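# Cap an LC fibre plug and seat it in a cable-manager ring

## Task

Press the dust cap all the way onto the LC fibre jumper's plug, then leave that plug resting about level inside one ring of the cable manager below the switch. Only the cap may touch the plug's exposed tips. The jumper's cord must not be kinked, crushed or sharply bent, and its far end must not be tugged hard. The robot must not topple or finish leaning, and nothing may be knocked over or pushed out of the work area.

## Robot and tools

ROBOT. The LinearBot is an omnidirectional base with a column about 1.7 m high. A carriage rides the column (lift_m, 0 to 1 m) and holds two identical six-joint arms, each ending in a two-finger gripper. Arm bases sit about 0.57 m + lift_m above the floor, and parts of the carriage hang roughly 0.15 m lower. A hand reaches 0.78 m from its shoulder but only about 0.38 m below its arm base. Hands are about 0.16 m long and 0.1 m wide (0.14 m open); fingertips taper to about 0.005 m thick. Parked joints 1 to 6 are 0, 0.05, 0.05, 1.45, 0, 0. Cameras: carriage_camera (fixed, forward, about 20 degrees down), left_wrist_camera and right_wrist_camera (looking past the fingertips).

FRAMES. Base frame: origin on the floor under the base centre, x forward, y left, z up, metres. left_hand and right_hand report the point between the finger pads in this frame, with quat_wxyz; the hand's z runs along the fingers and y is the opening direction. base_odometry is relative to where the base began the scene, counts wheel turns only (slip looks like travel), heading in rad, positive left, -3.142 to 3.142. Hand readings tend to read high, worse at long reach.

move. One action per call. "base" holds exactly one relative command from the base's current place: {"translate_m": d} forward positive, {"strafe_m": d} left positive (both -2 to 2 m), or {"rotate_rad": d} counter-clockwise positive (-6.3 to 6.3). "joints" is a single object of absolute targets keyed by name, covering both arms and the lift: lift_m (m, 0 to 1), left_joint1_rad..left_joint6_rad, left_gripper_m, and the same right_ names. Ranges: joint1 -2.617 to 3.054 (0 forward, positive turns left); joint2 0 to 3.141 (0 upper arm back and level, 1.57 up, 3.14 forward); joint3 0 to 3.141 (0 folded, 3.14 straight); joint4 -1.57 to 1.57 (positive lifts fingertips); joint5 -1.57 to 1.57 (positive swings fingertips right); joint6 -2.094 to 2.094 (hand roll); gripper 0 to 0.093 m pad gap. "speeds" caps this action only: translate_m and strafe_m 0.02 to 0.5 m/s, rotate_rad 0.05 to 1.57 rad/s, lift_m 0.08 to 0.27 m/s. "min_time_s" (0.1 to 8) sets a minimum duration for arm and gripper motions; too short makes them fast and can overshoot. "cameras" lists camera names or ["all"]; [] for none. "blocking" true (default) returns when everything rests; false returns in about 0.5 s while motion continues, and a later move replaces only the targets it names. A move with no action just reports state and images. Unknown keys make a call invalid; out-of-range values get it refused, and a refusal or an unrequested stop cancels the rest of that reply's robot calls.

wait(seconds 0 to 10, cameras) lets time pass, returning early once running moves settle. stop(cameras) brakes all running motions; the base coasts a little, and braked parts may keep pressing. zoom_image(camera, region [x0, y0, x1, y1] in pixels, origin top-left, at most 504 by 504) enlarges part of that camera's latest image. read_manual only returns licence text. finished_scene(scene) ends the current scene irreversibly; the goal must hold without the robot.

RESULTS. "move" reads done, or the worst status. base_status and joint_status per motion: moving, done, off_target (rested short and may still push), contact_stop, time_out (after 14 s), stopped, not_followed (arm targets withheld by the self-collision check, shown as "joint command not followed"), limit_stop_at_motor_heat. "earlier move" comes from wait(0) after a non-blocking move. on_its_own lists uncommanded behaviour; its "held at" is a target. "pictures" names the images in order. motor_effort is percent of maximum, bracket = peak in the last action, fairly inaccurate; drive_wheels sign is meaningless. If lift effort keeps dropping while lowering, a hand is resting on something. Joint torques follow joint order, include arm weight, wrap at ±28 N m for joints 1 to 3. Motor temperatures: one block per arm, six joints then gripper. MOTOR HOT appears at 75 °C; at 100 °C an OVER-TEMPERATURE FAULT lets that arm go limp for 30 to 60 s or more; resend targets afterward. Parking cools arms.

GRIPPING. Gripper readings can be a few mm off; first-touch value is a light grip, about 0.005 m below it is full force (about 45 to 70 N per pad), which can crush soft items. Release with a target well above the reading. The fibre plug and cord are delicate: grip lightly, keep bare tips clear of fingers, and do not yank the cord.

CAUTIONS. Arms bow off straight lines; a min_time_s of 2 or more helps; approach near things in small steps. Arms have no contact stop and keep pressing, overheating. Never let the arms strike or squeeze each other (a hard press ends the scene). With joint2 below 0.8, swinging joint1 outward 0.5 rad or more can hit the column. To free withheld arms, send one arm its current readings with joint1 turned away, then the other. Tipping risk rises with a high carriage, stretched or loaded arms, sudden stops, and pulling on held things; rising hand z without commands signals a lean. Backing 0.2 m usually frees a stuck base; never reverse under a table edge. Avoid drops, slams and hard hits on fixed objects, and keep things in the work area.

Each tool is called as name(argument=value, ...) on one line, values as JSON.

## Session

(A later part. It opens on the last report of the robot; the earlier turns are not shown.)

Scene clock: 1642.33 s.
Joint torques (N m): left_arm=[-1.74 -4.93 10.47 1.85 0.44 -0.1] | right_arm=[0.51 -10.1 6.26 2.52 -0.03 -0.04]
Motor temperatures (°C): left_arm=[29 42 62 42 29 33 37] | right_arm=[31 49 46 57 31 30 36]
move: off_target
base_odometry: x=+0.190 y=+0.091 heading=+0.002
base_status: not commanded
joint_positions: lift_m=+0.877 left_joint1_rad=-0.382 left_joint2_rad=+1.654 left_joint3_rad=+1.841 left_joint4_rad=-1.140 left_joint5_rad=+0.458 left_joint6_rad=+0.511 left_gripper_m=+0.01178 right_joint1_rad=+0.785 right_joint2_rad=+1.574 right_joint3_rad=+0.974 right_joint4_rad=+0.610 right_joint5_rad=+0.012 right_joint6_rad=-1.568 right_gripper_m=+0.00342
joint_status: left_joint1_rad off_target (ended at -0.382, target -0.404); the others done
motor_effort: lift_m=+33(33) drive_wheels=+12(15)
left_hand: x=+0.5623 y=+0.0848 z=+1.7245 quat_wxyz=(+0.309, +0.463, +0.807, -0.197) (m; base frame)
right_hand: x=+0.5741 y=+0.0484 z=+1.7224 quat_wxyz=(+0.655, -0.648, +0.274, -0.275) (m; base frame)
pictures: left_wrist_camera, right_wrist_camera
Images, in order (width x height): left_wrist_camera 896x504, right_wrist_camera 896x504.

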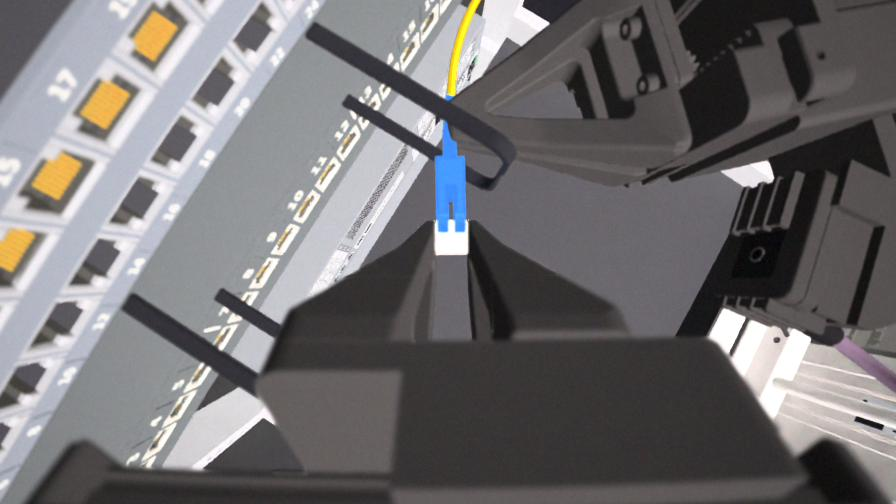

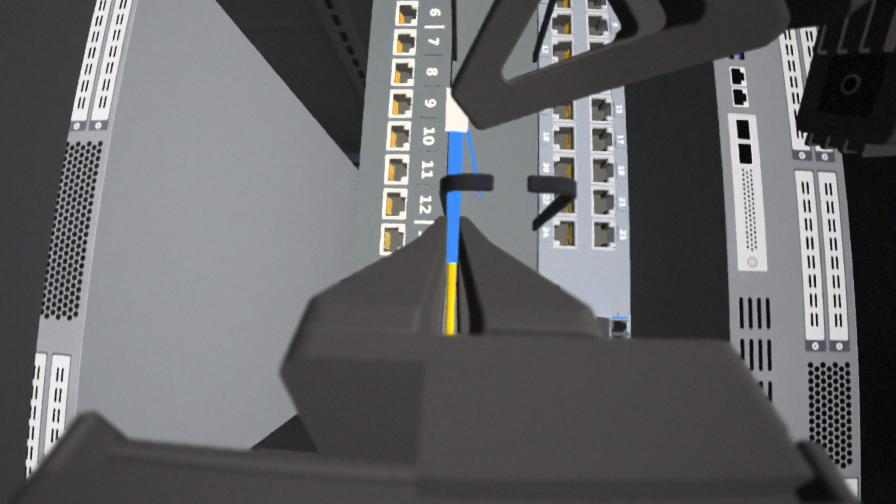

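move(joints={"left_joint1_rad": -0.432, "left_joint2_rad": 1.684, "left_joint3_rad": 1.88, "left_joint4_rad": -1.07, "left_joint6_rad": 0.497, "right_joint5_rad": -0.02}, min_time_s=1.5, cameras=["left_wrist_camera", "right_wrist_camera"])

zoom_image(camera="right_wrist_camera", region=[400, 20, 540, 150])

zoom_image(camera="left_wrist_camera", region=[370, 120, 530, 290])

Scene clock: 1657.90 s.
Joint torques (N m): left_arm=[-2.73 -4.29 10.3 2.23 0.69 -0.08] | right_arm=[0.49 -10.09 6.27 2.52 -0.35 -0.04]
Motor temperatures (°C): left_arm=[29 42 63 41 30 33 37] | right_arm=[31 49 46 57 31 30 36]
move: off_target
base_odometry: x=+0.190 y=+0.091 heading=+0.002
base_status: not commanded
joint_positions: lift_m=+0.877 left_joint1_rad=-0.397 left_joint2_rad=+1.654 left_joint3_rad=+1.845 left_joint4_rad=-1.142 left_joint5_rad=+0.429 left_joint6_rad=+0.506 left_gripper_m=+0.01178 right_joint1_rad=+0.785 right_joint2_rad=+1.574 right_joint3_rad=+0.974 right_joint4_rad=+0.610 right_joint5_rad=+0.013 right_joint6_rad=-1.568 right_gripper_m=+0.00342
joint_status: left_joint1_rad off_target (ended at -0.397, target -0.432); left_joint4_rad off_target (ended at -1.142, target -1.070); right_joint5_rad off_target (ended at +0.013, target -0.020); the others done
motor_effort: lift_m=+33(33) drive_wheels=+14(17)
left_hand: x=+0.5617 y=+0.0830 z=+1.7243 quat_wxyz=(+0.309, +0.465, +0.809, -0.186) (m; base frame)
right_hand: x=+0.5742 y=+0.0483 z=+1.7224 quat_wxyz=(+0.655, -0.648, +0.275, -0.275) (m; base frame)
pictures: left_wrist_camera, right_wrist_camera
Images, in order (width x height): left_wrist_camera 896x504, right_wrist_camera 896x504.

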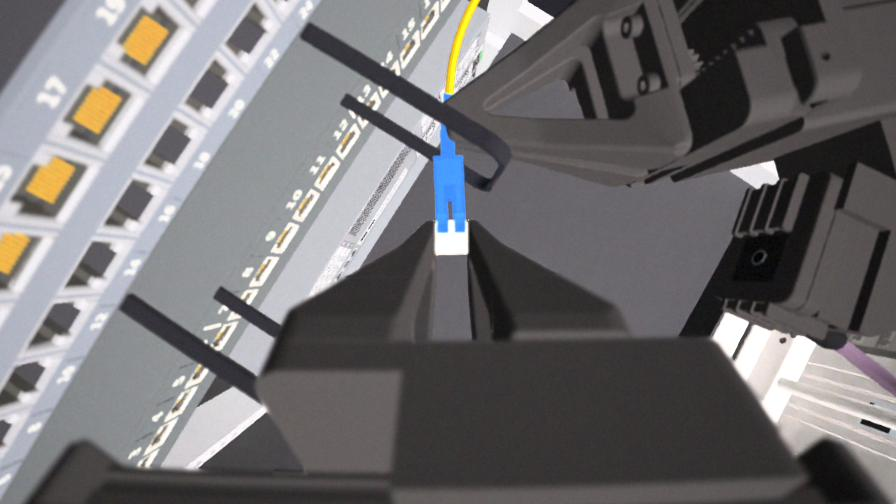

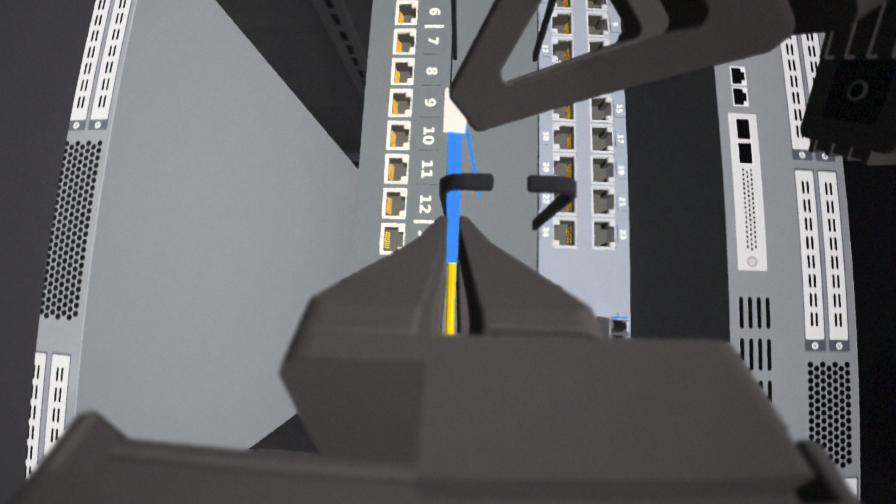

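Scaled by 3.600 from the camera's 896x504 image, which has a finer 1280x720 frame.

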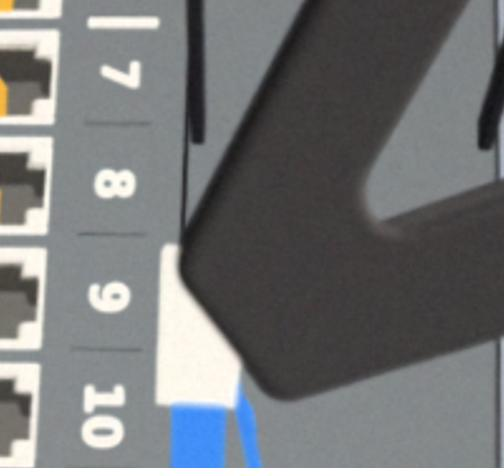

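Scaled by 2.965 from the camera's 896x504 image, which has a finer 1280x720 frame.

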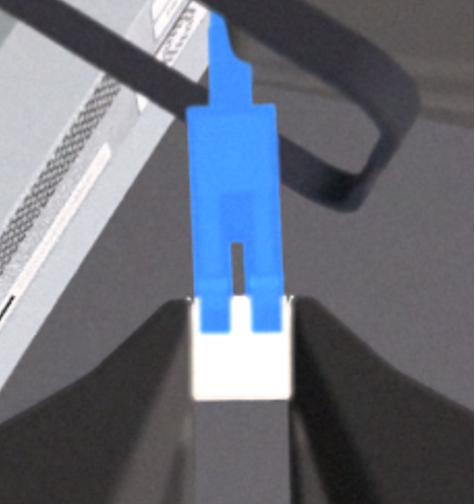

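wait(seconds=0, cameras=["carriage_camera"])

zoom_image(camera="carriage_camera", region=[200, 0, 560, 300])

Scene clock: 1686.53 s.
Joint torques (N m): left_arm=[-2.76 -4.31 10.32 2.24 0.7 -0.07] | right_arm=[0.5 -10.09 6.26 2.52 -0.34 -0.04]
Motor temperatures (°C): left_arm=[30 40 62 43 30 33 37] | right_arm=[31 49 46 57 31 30 36]
base_odometry: x=+0.190 y=+0.091 heading=+0.002
base_status: not commanded
joint_positions: lift_m=+0.877 left_joint1_rad=-0.397 left_joint2_rad=+1.654 left_joint3_rad=+1.845 left_joint4_rad=-1.142 left_joint5_rad=+0.429 left_joint6_rad=+0.506 left_gripper_m=+0.01178 right_joint1_rad=+0.785 right_joint2_rad=+1.574 right_joint3_rad=+0.974 right_joint4_rad=+0.610 right_joint5_rad=+0.013 right_joint6_rad=-1.568 right_gripper_m=+0.00342
joint_status: left_joint1_rad off_target (ended at -0.397, target -0.432); left_joint4_rad off_target (ended at -1.142, target -1.070); right_joint5_rad off_target (ended at +0.013, target -0.020); the others done
motor_effort: lift_m=+33(33) drive_wheels=+13(17)
left_hand: x=+0.5617 y=+0.0830 z=+1.7243 quat_wxyz=(+0.309, +0.465, +0.809, -0.186) (m; base frame)
right_hand: x=+0.5742 y=+0.0483 z=+1.7224 quat_wxyz=(+0.655, -0.648, +0.275, -0.275) (m; base frame)
pictures: carriage_camera
Images, in order (width x height): carriage_camera 896x504.

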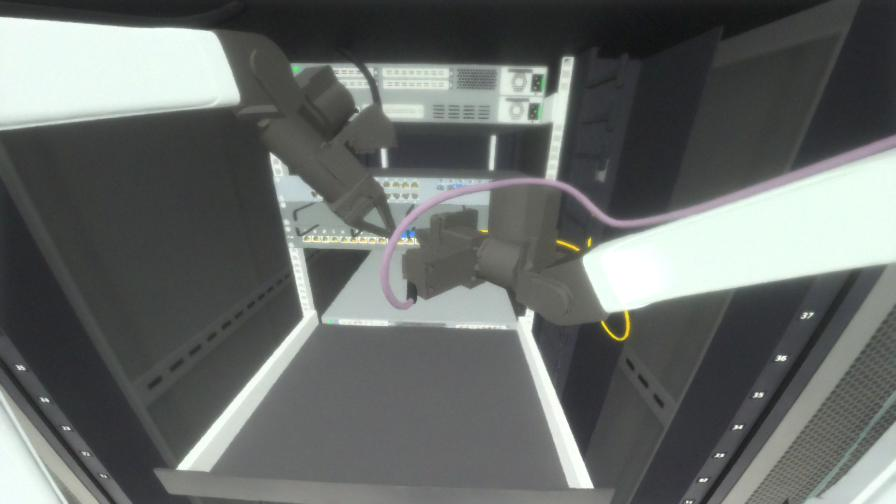

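Scaled by 1.400 from the camera's 896x504 image, which has a finer 1280x720 frame.

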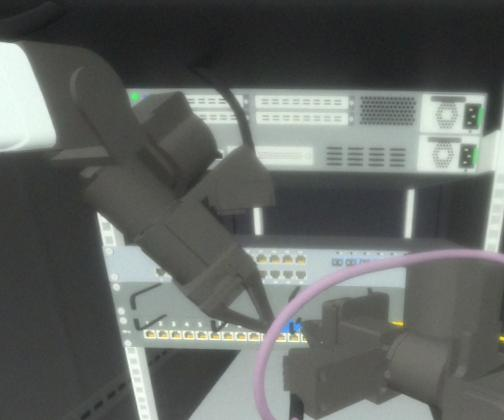

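move(joints={"left_joint1_rad": -0.412, "left_joint2_rad": 1.69, "left_joint3_rad": 1.882, "left_joint4_rad": -1.0, "left_joint5_rad": 0.5, "left_joint6_rad": 0.5, "right_joint5_rad": -0.07, "right_joint1_rad": 0.8}, min_time_s=1.5, cameras=["left_wrist_camera", "right_wrist_camera"])

zoom_image(camera="right_wrist_camera", region=[400, 20, 540, 150])

zoom_image(camera="left_wrist_camera", region=[370, 120, 530, 290])

Scene clock: 1731.00 s.
Joint torques (N m): left_arm=[-1.13 -3.89 10.5 2.97 0.91 -0.04] | right_arm=[1.25 -10.09 6.26 2.52 -0.85 -0.03]
Motor temperatures (°C): left_arm=[30 40 62 44 30 33 37] | right_arm=[31 49 45 57 32 30 36]
move: off_target
base_odometry: x=+0.190 y=+0.091 heading=+0.002
base_status: not commanded
joint_positions: lift_m=+0.877 left_joint1_rad=-0.397 left_joint2_rad=+1.655 left_joint3_rad=+1.845 left_joint4_rad=-1.139 left_joint5_rad=+0.429 left_joint6_rad=+0.506 left_gripper_m=+0.01178 right_joint1_rad=+0.787 right_joint2_rad=+1.574 right_joint3_rad=+0.974 right_joint4_rad=+0.610 right_joint5_rad=+0.010 right_joint6_rad=-1.568 right_gripper_m=+0.00342
joint_status: left_joint4_rad off_target (ended at -1.139, target -1.000); left_joint5_rad off_target (ended at +0.429, target +0.500); right_joint5_rad off_target (ended at +0.010, target -0.070); the others done
motor_effort: lift_m=+33(33) drive_wheels=+15(18)
left_hand: x=+0.5623 y=+0.0828 z=+1.7244 quat_wxyz=(+0.310, +0.465, +0.808, -0.186) (m; base frame)
right_hand: x=+0.5728 y=+0.0496 z=+1.7224 quat_wxyz=(+0.656, -0.648, +0.273, -0.274) (m; base frame)
pictures: left_wrist_camera, right_wrist_camera
Images, in order (width x height): left_wrist_camera 896x504, right_wrist_camera 896x504.

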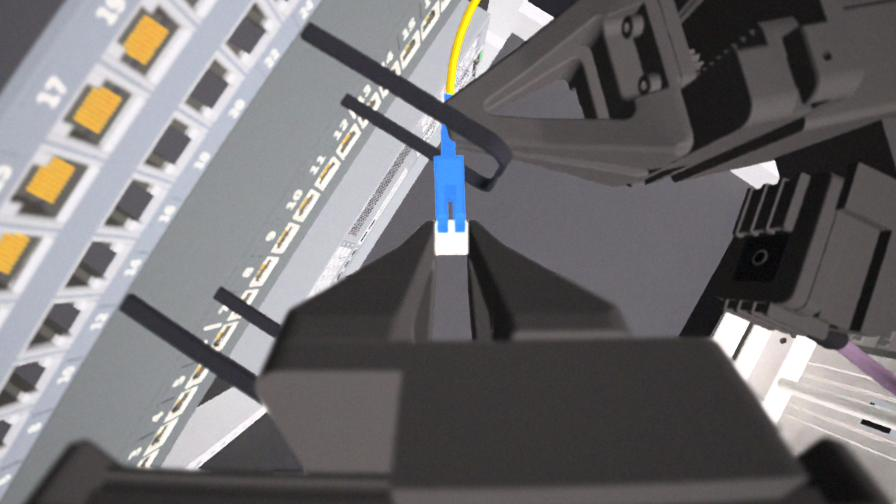

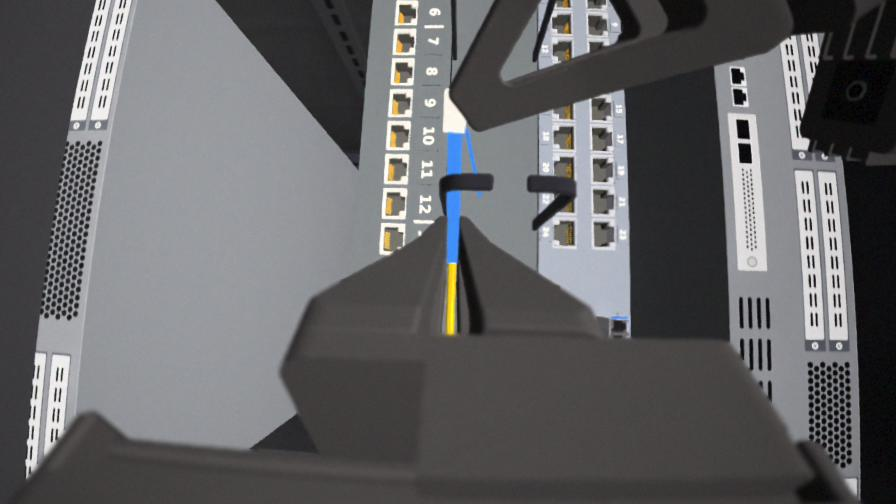

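Scaled by 3.600 from the camera's 896x504 image, which has a finer 1280x720 frame.

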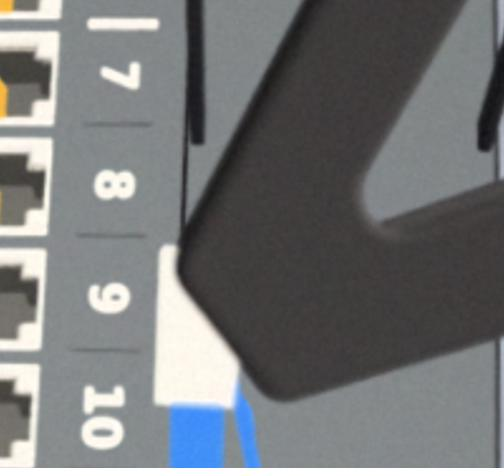

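Scaled by 2.965 from the camera's 896x504 image, which has a finer 1280x720 frame.

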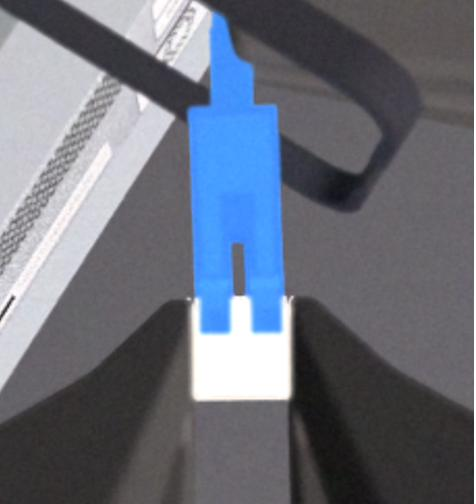

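move(joints={"left_joint1_rad": -0.425, "left_joint2_rad": 1.70, "left_joint3_rad": 1.884, "left_joint4_rad": -0.92, "left_joint5_rad": 0.5, "left_joint6_rad": 0.5, "right_joint5_rad": -0.15, "right_joint1_rad": 0.825}, min_time_s=1.5, cameras=["left_wrist_camera", "right_wrist_camera"])

zoom_image(camera="right_wrist_camera", region=[400, 20, 540, 150])

zoom_image(camera="left_wrist_camera", region=[370, 120, 530, 290])

Scene clock: 1744.40 s.
Joint torques (N m): left_arm=[-2.18 -3.18 10.66 3.81 0.92 -0.04] | right_arm=[3.74 -9.96 6.35 2.52 -1.63 -0.03]
Motor temperatures (°C): left_arm=[30 40 62 47 31 33 37] | right_arm=[31 49 46 57 32 30 36]
move: off_target
base_odometry: x=+0.190 y=+0.091 heading=+0.002
base_status: not commanded
joint_positions: lift_m=+0.877 left_joint1_rad=-0.397 left_joint2_rad=+1.656 left_joint3_rad=+1.845 left_joint4_rad=-1.134 left_joint5_rad=+0.429 left_joint6_rad=+0.506 left_gripper_m=+0.01178 right_joint1_rad=+0.787 right_joint2_rad=+1.573 right_joint3_rad=+0.973 right_joint4_rad=+0.610 right_joint5_rad=+0.003 right_joint6_rad=-1.568 right_gripper_m=+0.00342
joint_status: left_joint1_rad off_target (ended at -0.397, target -0.425); left_joint4_rad off_target (ended at -1.134, target -0.920); left_joint5_rad off_target (ended at +0.429, target +0.500); right_joint1_rad off_target (ended at +0.787, target +0.825); right_joint5_rad off_target (ended at +0.003, target -0.150); the others done
motor_effort: lift_m=+33(33) drive_wheels=+15(16)
left_hand: x=+0.5634 y=+0.0823 z=+1.7246 quat_wxyz=(+0.312, +0.465, +0.808, -0.186) (m; base frame)
right_hand: x=+0.5719 y=+0.0503 z=+1.7222 quat_wxyz=(+0.657, -0.649, +0.271, -0.271) (m; base frame)
pictures: left_wrist_camera, right_wrist_camera
Images, in order (width x height): left_wrist_camera 896x504, right_wrist_camera 896x504.

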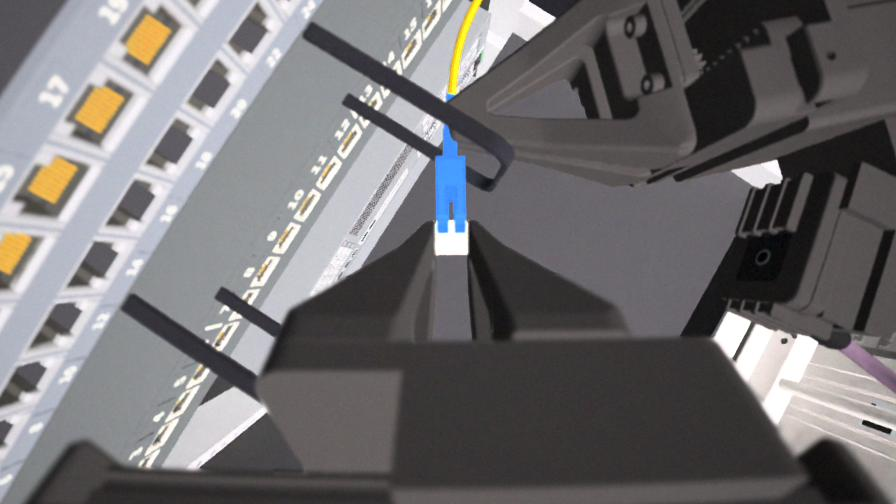

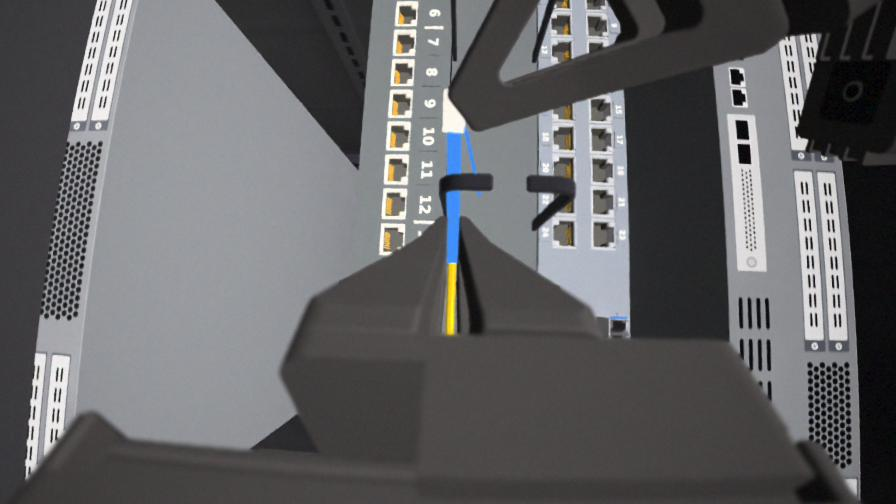

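Scaled by 3.600 from the camera's 896x504 image, which has a finer 1280x720 frame.

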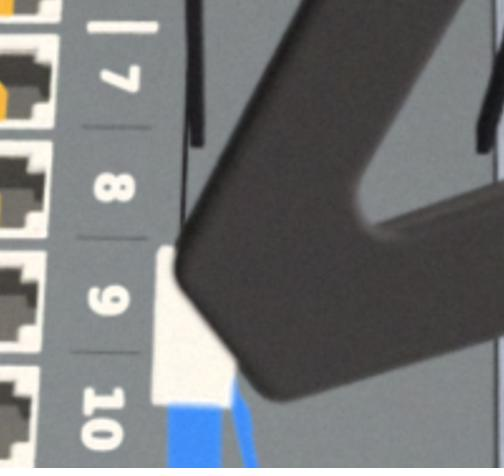

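Scaled by 2.965 from the camera's 896x504 image, which has a finer 1280x720 frame.

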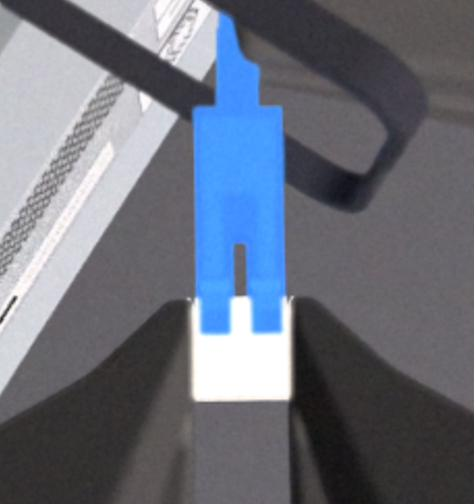

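move(joints={"left_joint1_rad": -0.437, "left_joint2_rad": 1.708, "left_joint3_rad": 1.886, "left_joint4_rad": -0.82, "left_joint5_rad": 0.495, "left_joint6_rad": 0.5, "right_joint5_rad": -0.24, "right_joint1_rad": 0.85}, min_time_s=1.5, cameras=["left_wrist_camera", "right_wrist_camera"])

zoom_image(camera="right_wrist_camera", region=[400, 20, 540, 150])

zoom_image(camera="left_wrist_camera", region=[370, 120, 530, 290])

Scene clock: 1755.63 s.
Joint torques (N m): left_arm=[-3.15 -2.54 10.85 4.81 0.97 -0.05] | right_arm=[6.24 -9.95 6.37 2.52 -2.49 -0.03]
Motor temperatures (°C): left_arm=[30 39 63 54 31 33 37] | right_arm=[32 50 46 57 33 30 36]
move: off_target
base_odometry: x=+0.190 y=+0.091 heading=+0.002
base_status: not commanded
joint_positions: lift_m=+0.877 left_joint1_rad=-0.397 left_joint2_rad=+1.656 left_joint3_rad=+1.845 left_joint4_rad=-1.124 left_joint5_rad=+0.418 left_joint6_rad=+0.506 left_gripper_m=+0.01178 right_joint1_rad=+0.787 right_joint2_rad=+1.573 right_joint3_rad=+0.973 right_joint4_rad=+0.610 right_joint5_rad=-0.005 right_joint6_rad=-1.568 right_gripper_m=+0.00342
joint_status: left_joint1_rad off_target (ended at -0.397, target -0.437); left_joint4_rad off_target (ended at -1.124, target -0.820); left_joint5_rad off_target (ended at +0.418, target +0.495); right_joint1_rad off_target (ended at +0.787, target +0.850); right_joint5_rad off_target (ended at -0.005, target -0.240); the others done
motor_effort: lift_m=+33(33) drive_wheels=+14(16)
left_hand: x=+0.5662 y=+0.0831 z=+1.7253 quat_wxyz=(+0.316, +0.464, +0.808, -0.180) (m; base frame)
right_hand: x=+0.5707 y=+0.0512 z=+1.7226 quat_wxyz=(+0.658, -0.650, +0.268, -0.269) (m; base frame)
pictures: left_wrist_camera, right_wrist_camera
Images, in order (width x height): left_wrist_camera 896x504, right_wrist_camera 896x504.

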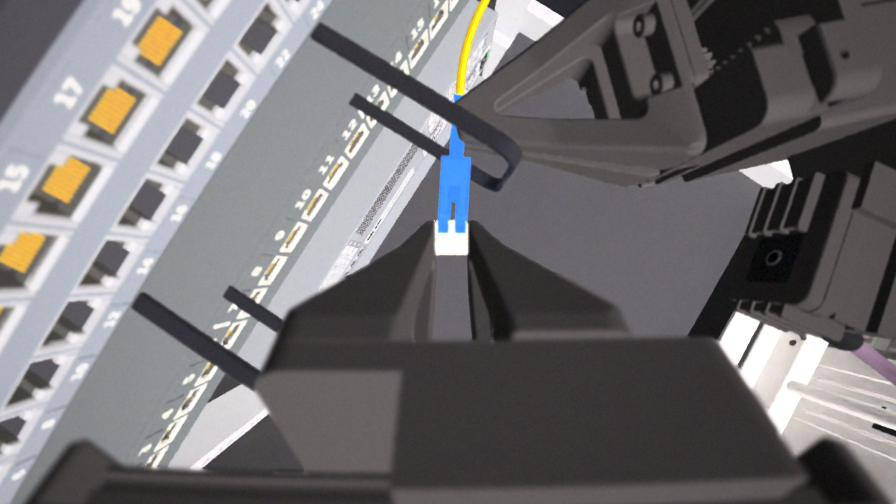

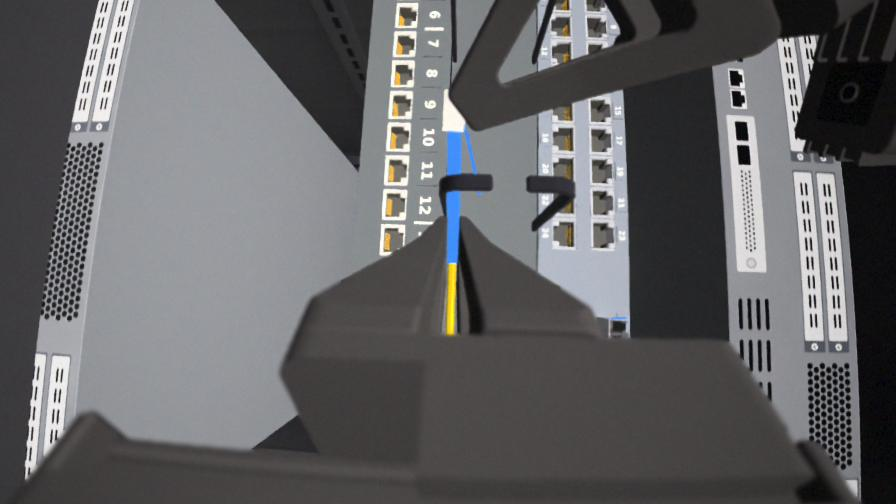

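Scaled by 3.600 from the camera's 896x504 image, which has a finer 1280x720 frame.

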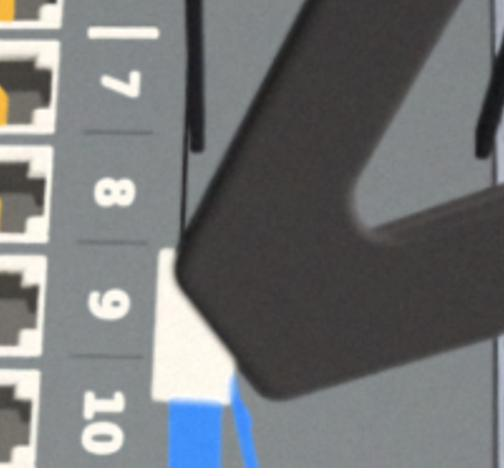

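Scaled by 2.965 from the camera's 896x504 image, which has a finer 1280x720 frame.

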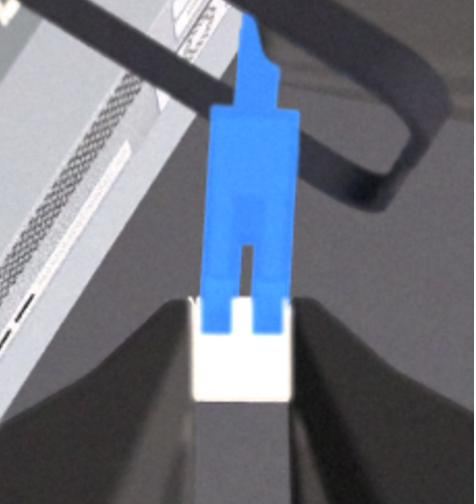

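move(joints={"left_joint1_rad": -0.402, "left_joint2_rad": 1.668, "left_joint3_rad": 1.878, "left_joint4_rad": -1.105, "left_joint5_rad": 0.43, "left_joint6_rad": 0.505, "right_joint5_rad": -0.012, "right_joint1_rad": 0.793}, min_time_s=2, cameras=["left_wrist_camera"])

move(joints={"left_gripper_m": 0.03}, min_time_s=2, cameras=["left_wrist_camera", "right_wrist_camera"])

zoom_image(camera="left_wrist_camera", region=[370, 120, 530, 290])

Scene clock: 1770.40 s.
Joint torques (N m): left_arm=[-0.32 -5.79 9.94 1.87 0.4 0] | right_arm=[0.54 -9.92 6.35 2.52 -0.24 -0.03]
Motor temperatures (°C): left_arm=[30 39 63 65 31 33 37] | right_arm=[32 50 46 57 36 30 36]
move: done
base_odometry: x=+0.190 y=+0.091 heading=+0.002
base_status: not commanded
joint_positions: lift_m=+0.877 left_joint1_rad=-0.397 left_joint2_rad=+1.656 left_joint3_rad=+1.848 left_joint4_rad=-1.144 left_joint5_rad=+0.414 left_joint6_rad=+0.506 left_gripper_m=+0.01178 right_joint1_rad=+0.787 right_joint2_rad=+1.573 right_joint3_rad=+0.973 right_joint4_rad=+0.611 right_joint5_rad=+0.010 right_joint6_rad=-1.569 right_gripper_m=+0.00342
joint_status: all done
motor_effort: lift_m=+33(33) drive_wheels=+15(17)
left_hand: x=+0.5634 y=+0.0849 z=+1.7234 quat_wxyz=(+0.308, +0.463, +0.811, -0.179) (m; base frame)
right_hand: x=+0.5726 y=+0.0493 z=+1.7227 quat_wxyz=(+0.656, -0.648, +0.272, -0.274) (m; base frame)
pictures: left_wrist_camera
Images, in order (width x height): left_wrist_camera 896x504.

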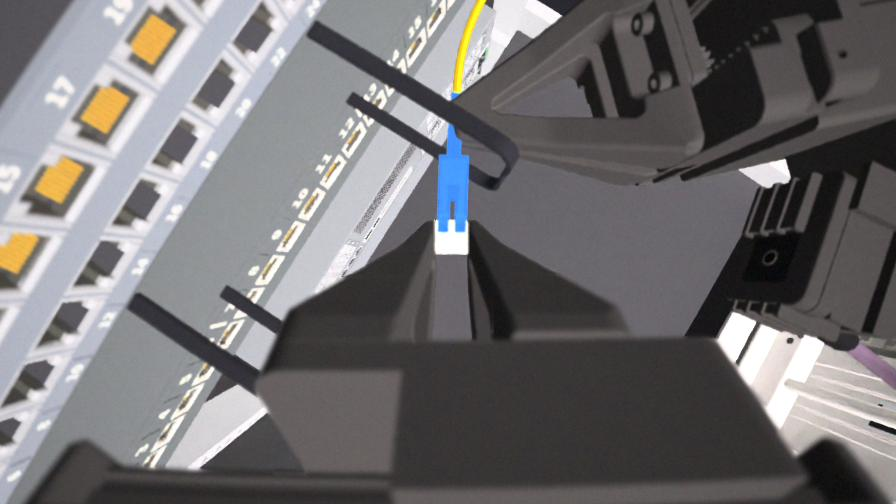

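Scene clock: 1772.67 s.
Joint torques (N m): left_arm=[0.16 -5.79 9.91 1.83 0.12 0] | right_arm=[0.5 -9.92 6.37 2.51 -0.11 -0.02]
Motor temperatures (°C): left_arm=[30 39 64 63 31 33 36] | right_arm=[32 50 46 57 36 30 36]
move: done
base_odometry: x=+0.190 y=+0.091 heading=+0.002
base_status: not commanded
joint_positions: lift_m=+0.877 left_joint1_rad=-0.403 left_joint2_rad=+1.656 left_joint3_rad=+1.848 left_joint4_rad=-1.140 left_joint5_rad=+0.446 left_joint6_rad=+0.506 left_gripper_m=+0.02986 right_joint1_rad=+0.787 right_joint2_rad=+1.573 right_joint3_rad=+0.973 right_joint4_rad=+0.610 right_joint5_rad=-0.002 right_joint6_rad=-1.569 right_gripper_m=+0.00342
joint_status: all done
motor_effort: lift_m=+33(33) drive_wheels=+10(17)
left_hand: x=+0.5596 y=+0.0784 z=+1.7258 quat_wxyz=(+0.309, +0.468, +0.804, -0.195) (m; base frame)
right_hand: x=+0.5711 y=+0.0509 z=+1.7226 quat_wxyz=(+0.658, -0.650, +0.268, -0.270) (m; base frame)
pictures: left_wrist_camera, right_wrist_camera
Images, in order (width x height): left_wrist_camera 896x504, right_wrist_camera 896x504.

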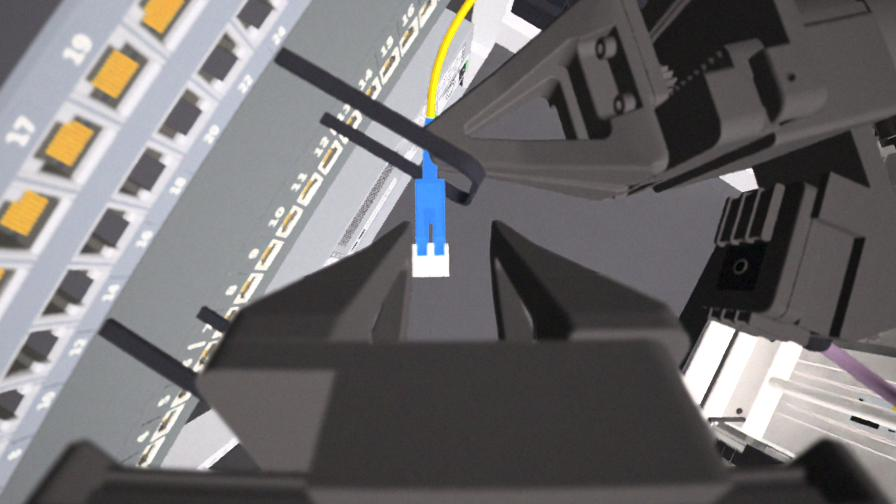

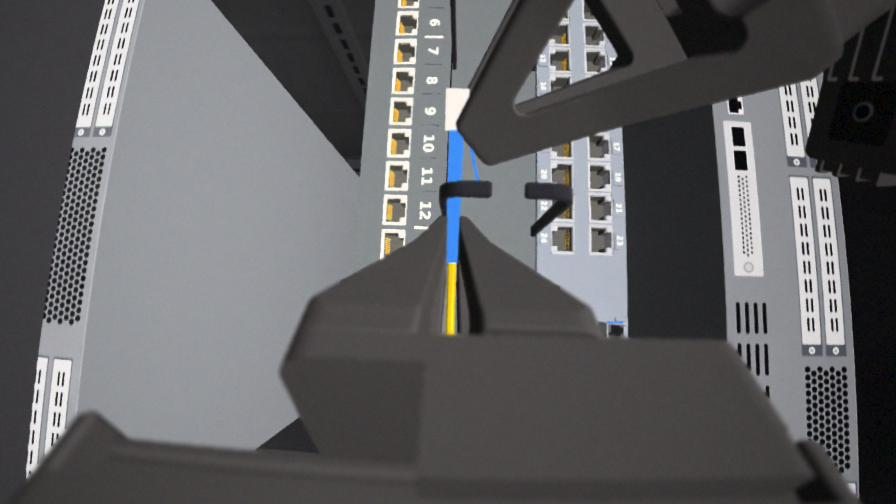

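Scaled by 2.965 from the camera's 896x504 image, which has a finer 1280x720 frame.

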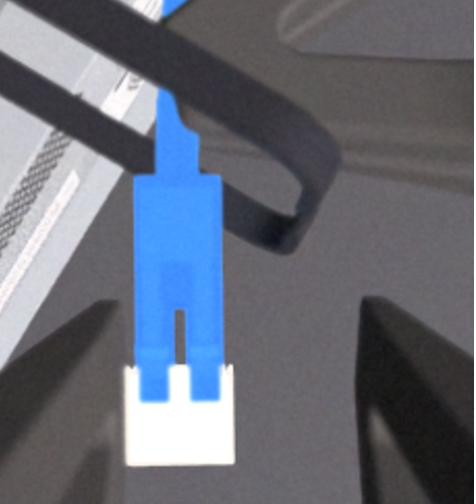

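move(joints={"left_gripper_m": 0.042}, min_time_s=1.5, cameras=[])

move(joints={"left_joint1_rad": -0.352, "left_joint2_rad": 1.6215, "left_joint3_rad": 1.967, "left_joint4_rad": -1.265, "left_joint5_rad": 0.484, "left_joint6_rad": 0.5525}, min_time_s=2, cameras=["left_wrist_camera", "right_wrist_camera"])

Scene clock: 1799.90 s.
Joint torques (N m): left_arm=[0.65 -5.72 9.37 2.01 -0.03 0.05] | right_arm=[0.53 -9.91 6.37 2.52 -0.1 -0.03]
Motor temperatures (°C): left_arm=[30 40 66 52 30 33 35] | right_arm=[32 50 47 57 33 30 36]
move: done
base_odometry: x=+0.190 y=+0.091 heading=+0.002
base_status: not commanded
joint_positions: lift_m=+0.877 left_joint1_rad=-0.410 left_joint2_rad=+1.656 left_joint3_rad=+1.854 left_joint4_rad=-1.158 left_joint5_rad=+0.462 left_joint6_rad=+0.501 left_gripper_m=+0.04181 right_joint1_rad=+0.787 right_joint2_rad=+1.573 right_joint3_rad=+0.973 right_joint4_rad=+0.610 right_joint5_rad=-0.004 right_joint6_rad=-1.569 right_gripper_m=+0.00342
joint_status: all done
motor_effort: lift_m=+33(33) drive_wheels=+12(15)
left_hand: x=+0.5536 y=+0.0754 z=+1.7264 quat_wxyz=(+0.302, +0.470, +0.804, -0.205) (m; base frame)
right_hand: x=+0.5709 y=+0.0510 z=+1.7226 quat_wxyz=(+0.658, -0.650, +0.268, -0.270) (m; base frame)
pictures: none
No camera images: "cameras" was empty.

Scene clock: 1802.20 s.
Joint torques (N m): left_arm=[0.68 -9.32 10.03 1.32 0.41 0.11] | right_arm=[0.53 -9.94 6.35 2.52 -0.09 -0.03]
Motor temperatures (°C): left_arm=[30 40 66 51 30 33 35] | right_arm=[32 50 47 57 33 30 36]
move: done
base_odometry: x=+0.190 y=+0.091 heading=+0.002
base_status: not commanded
joint_positions: lift_m=+0.877 left_joint1_rad=-0.360 left_joint2_rad=+1.656 left_joint3_rad=+1.932 left_joint4_rad=-1.257 left_joint5_rad=+0.470 left_joint6_rad=+0.541 left_gripper_m=+0.04186 right_joint1_rad=+0.787 right_joint2_rad=+1.573 right_joint3_rad=+0.973 right_joint4_rad=+0.610 right_joint5_rad=-0.005 right_joint6_rad=-1.569 right_gripper_m=+0.00342
joint_status: all done
motor_effort: lift_m=+33(33) drive_wheels=+13(18)
left_hand: x=+0.5518 y=+0.0960 z=+1.7418 quat_wxyz=(+0.302, +0.466, +0.808, -0.197) (m; base frame)
right_hand: x=+0.5707 y=+0.0512 z=+1.7226 quat_wxyz=(+0.658, -0.650, +0.268, -0.269) (m; base frame)
pictures: left_wrist_camera, right_wrist_camera
Images, in order (width x height): left_wrist_camera 896x504, right_wrist_camera 896x504.

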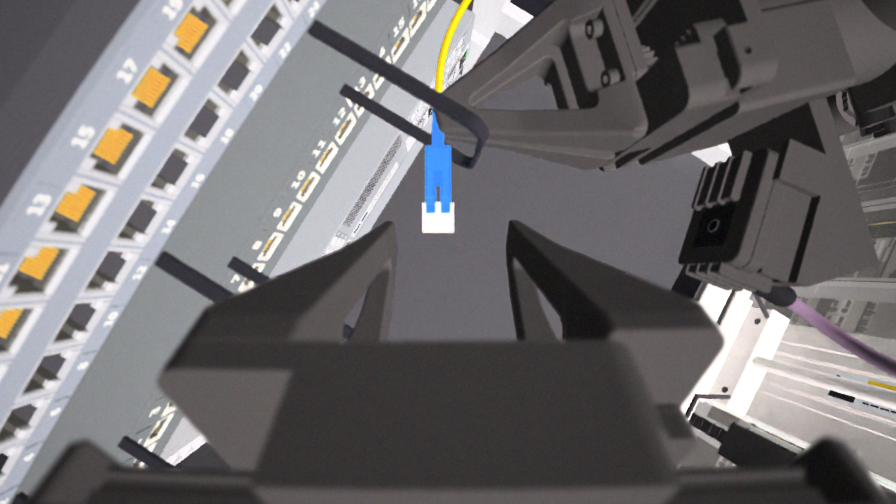

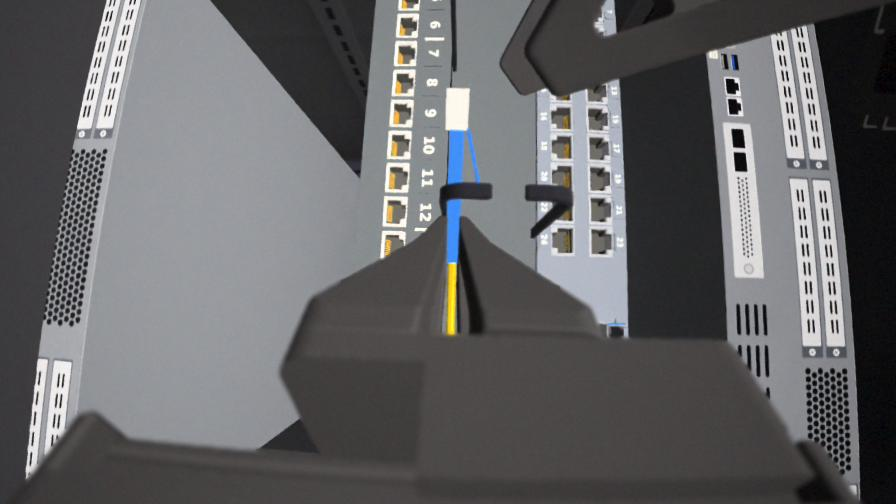

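zoom_image(camera="left_wrist_camera", region=[390, 110, 500, 250])

zoom_image(camera="right_wrist_camera", region=[400, 60, 520, 220])

Scaled by 3.600 from the camera's 896x504 image, which has a finer 1280x720 frame.

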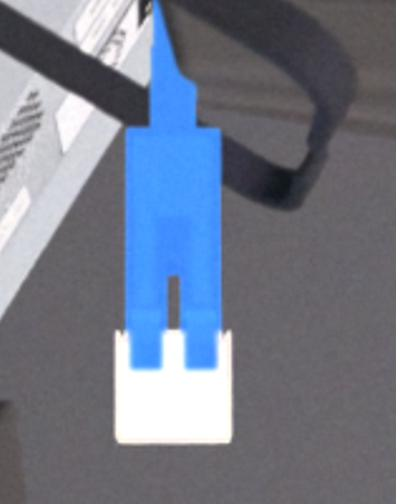

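Scaled by 3.150 from the camera's 896x504 image, which has a finer 1280x720 frame.

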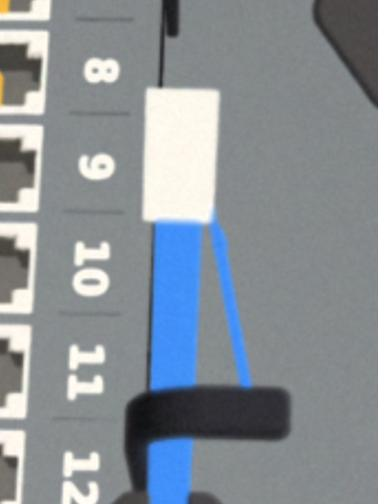

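move(joints={"left_gripper_m": 0.005}, min_time_s=1, cameras=[])

move(joints={"left_joint1_rad": -0.452, "left_joint2_rad": 1.38, "left_joint3_rad": 1.57, "left_joint4_rad": -1.0, "left_joint5_rad": 0.33, "left_joint6_rad": 0.35}, min_time_s=2, cameras=[])

move(joints={"left_joint1_rad": -0.2, "left_joint2_rad": 1.0, "left_joint3_rad": 1.0, "left_joint4_rad": -0.9, "left_joint5_rad": 0.1, "left_joint6_rad": 0.1}, min_time_s=2, cameras=["right_wrist_camera", "carriage_camera"])

zoom_image(camera="right_wrist_camera", region=[400, 60, 520, 220])

Scene clock: 1844.27 s.
Joint torques (N m): left_arm=[0.7 -9.33 10.03 1.31 0.41 0.12] | right_arm=[0.53 -9.94 6.35 2.51 -0.08 -0.02]
Motor temperatures (°C): left_arm=[29 45 67 48 30 33 35] | right_arm=[31 50 47 57 32 30 37]
move: done
base_odometry: x=+0.190 y=+0.091 heading=+0.002
base_status: not commanded
joint_positions: lift_m=+0.877 left_joint1_rad=-0.360 left_joint2_rad=+1.656 left_joint3_rad=+1.932 left_joint4_rad=-1.258 left_joint5_rad=+0.470 left_joint6_rad=+0.541 left_gripper_m=+0.00513 right_joint1_rad=+0.787 right_joint2_rad=+1.573 right_joint3_rad=+0.973 right_joint4_rad=+0.610 right_joint5_rad=-0.005 right_joint6_rad=-1.569 right_gripper_m=+0.00342
joint_status: all done
motor_effort: lift_m=+33(33) drive_wheels=+11(18)
left_hand: x=+0.5517 y=+0.0960 z=+1.7418 quat_wxyz=(+0.301, +0.466, +0.808, -0.197) (m; base frame)
right_hand: x=+0.5707 y=+0.0512 z=+1.7226 quat_wxyz=(+0.658, -0.650, +0.268, -0.269) (m; base frame)
pictures: none
No camera images: "cameras" was empty.

Scene clock: 1846.57 s.
Joint torques (N m): left_arm=[-0.61 -6.76 6.05 1.8 0.08 -0.09] | right_arm=[0.54 -9.92 6.34 2.52 -0.08 -0.03]
Motor temperatures (°C): left_arm=[29 45 66 48 30 33 35] | right_arm=[31 50 47 57 32 30 37]
move: done
base_odometry: x=+0.190 y=+0.091 heading=+0.002
base_status: not commanded
joint_positions: lift_m=+0.877 left_joint1_rad=-0.444 left_joint2_rad=+1.405 left_joint3_rad=+1.586 left_joint4_rad=-1.015 left_joint5_rad=+0.344 left_joint6_rad=+0.362 left_gripper_m=+0.00513 right_joint1_rad=+0.787 right_joint2_rad=+1.573 right_joint3_rad=+0.973 right_joint4_rad=+0.610 right_joint5_rad=-0.005 right_joint6_rad=-1.569 right_gripper_m=+0.00342
joint_status: all done
motor_effort: lift_m=+33(33) drive_wheels=+13(16)
left_hand: x=+0.5210 y=+0.0966 z=+1.7320 quat_wxyz=(+0.348, +0.417, +0.821, -0.174) (m; base frame)
right_hand: x=+0.5707 y=+0.0512 z=+1.7226 quat_wxyz=(+0.658, -0.650, +0.268, -0.269) (m; base frame)
pictures: none
No camera images: "cameras" was empty.

Scene clock: 1848.87 s.
Joint torques (N m): left_arm=[0.7 -3.02 6.34 1.72 -0.01 -0.1] | right_arm=[0.51 -9.92 6.34 2.52 -0.08 -0.02]
Motor temperatures (°C): left_arm=[29 45 66 48 30 33 35] | right_arm=[31 50 47 57 32 30 37]
move: done
base_odometry: x=+0.190 y=+0.091 heading=+0.002
base_status: not commanded
joint_positions: lift_m=+0.877 left_joint1_rad=-0.208 left_joint2_rad=+1.014 left_joint3_rad=+1.017 left_joint4_rad=-0.915 left_joint5_rad=+0.114 left_joint6_rad=+0.112 left_gripper_m=+0.00513 right_joint1_rad=+0.787 right_joint2_rad=+1.573 right_joint3_rad=+0.973 right_joint4_rad=+0.610 right_joint5_rad=-0.005 right_joint6_rad=-1.569 right_gripper_m=+0.00342
joint_status: all done
motor_effort: lift_m=+33(33) drive_wheels=+11(16)
left_hand: x=+0.4815 y=+0.2305 z=+1.6342 quat_wxyz=(+0.320, +0.169, +0.930, -0.069) (m; base frame)
right_hand: x=+0.5707 y=+0.0512 z=+1.7226 quat_wxyz=(+0.658, -0.650, +0.268, -0.269) (m; base frame)
pictures: carriage_camera, right_wrist_camera
Images, in order (width x height): carriage_camera 896x504, right_wrist_camera 896x504.

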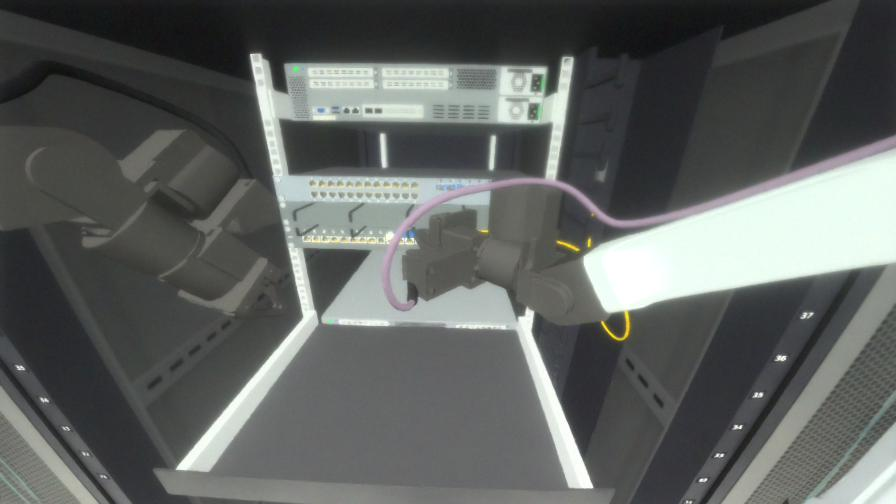

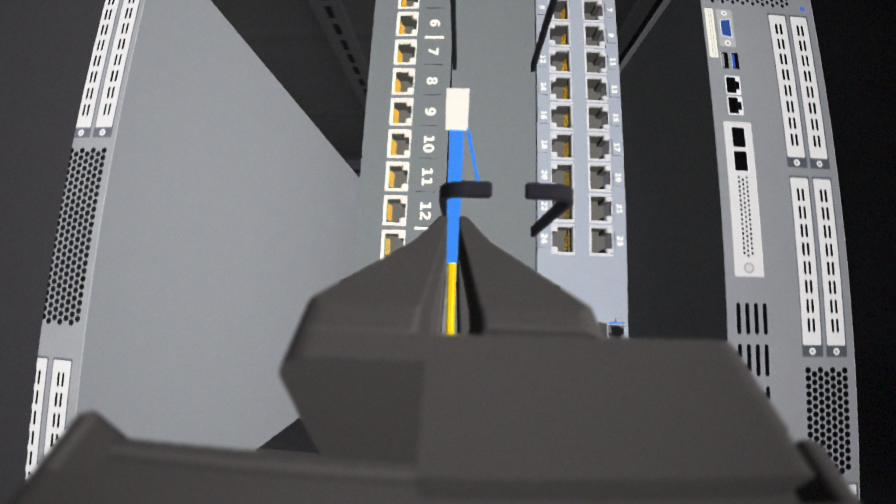

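Scaled by 3.150 from the camera's 896x504 image, which has a finer 1280x720 frame.

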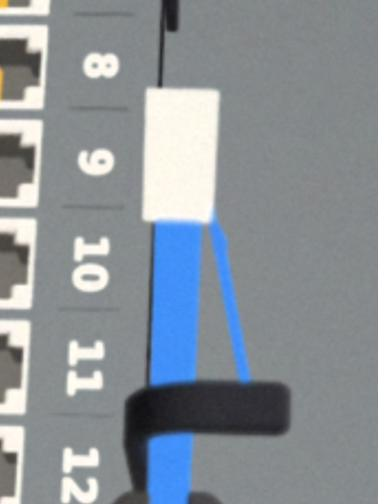

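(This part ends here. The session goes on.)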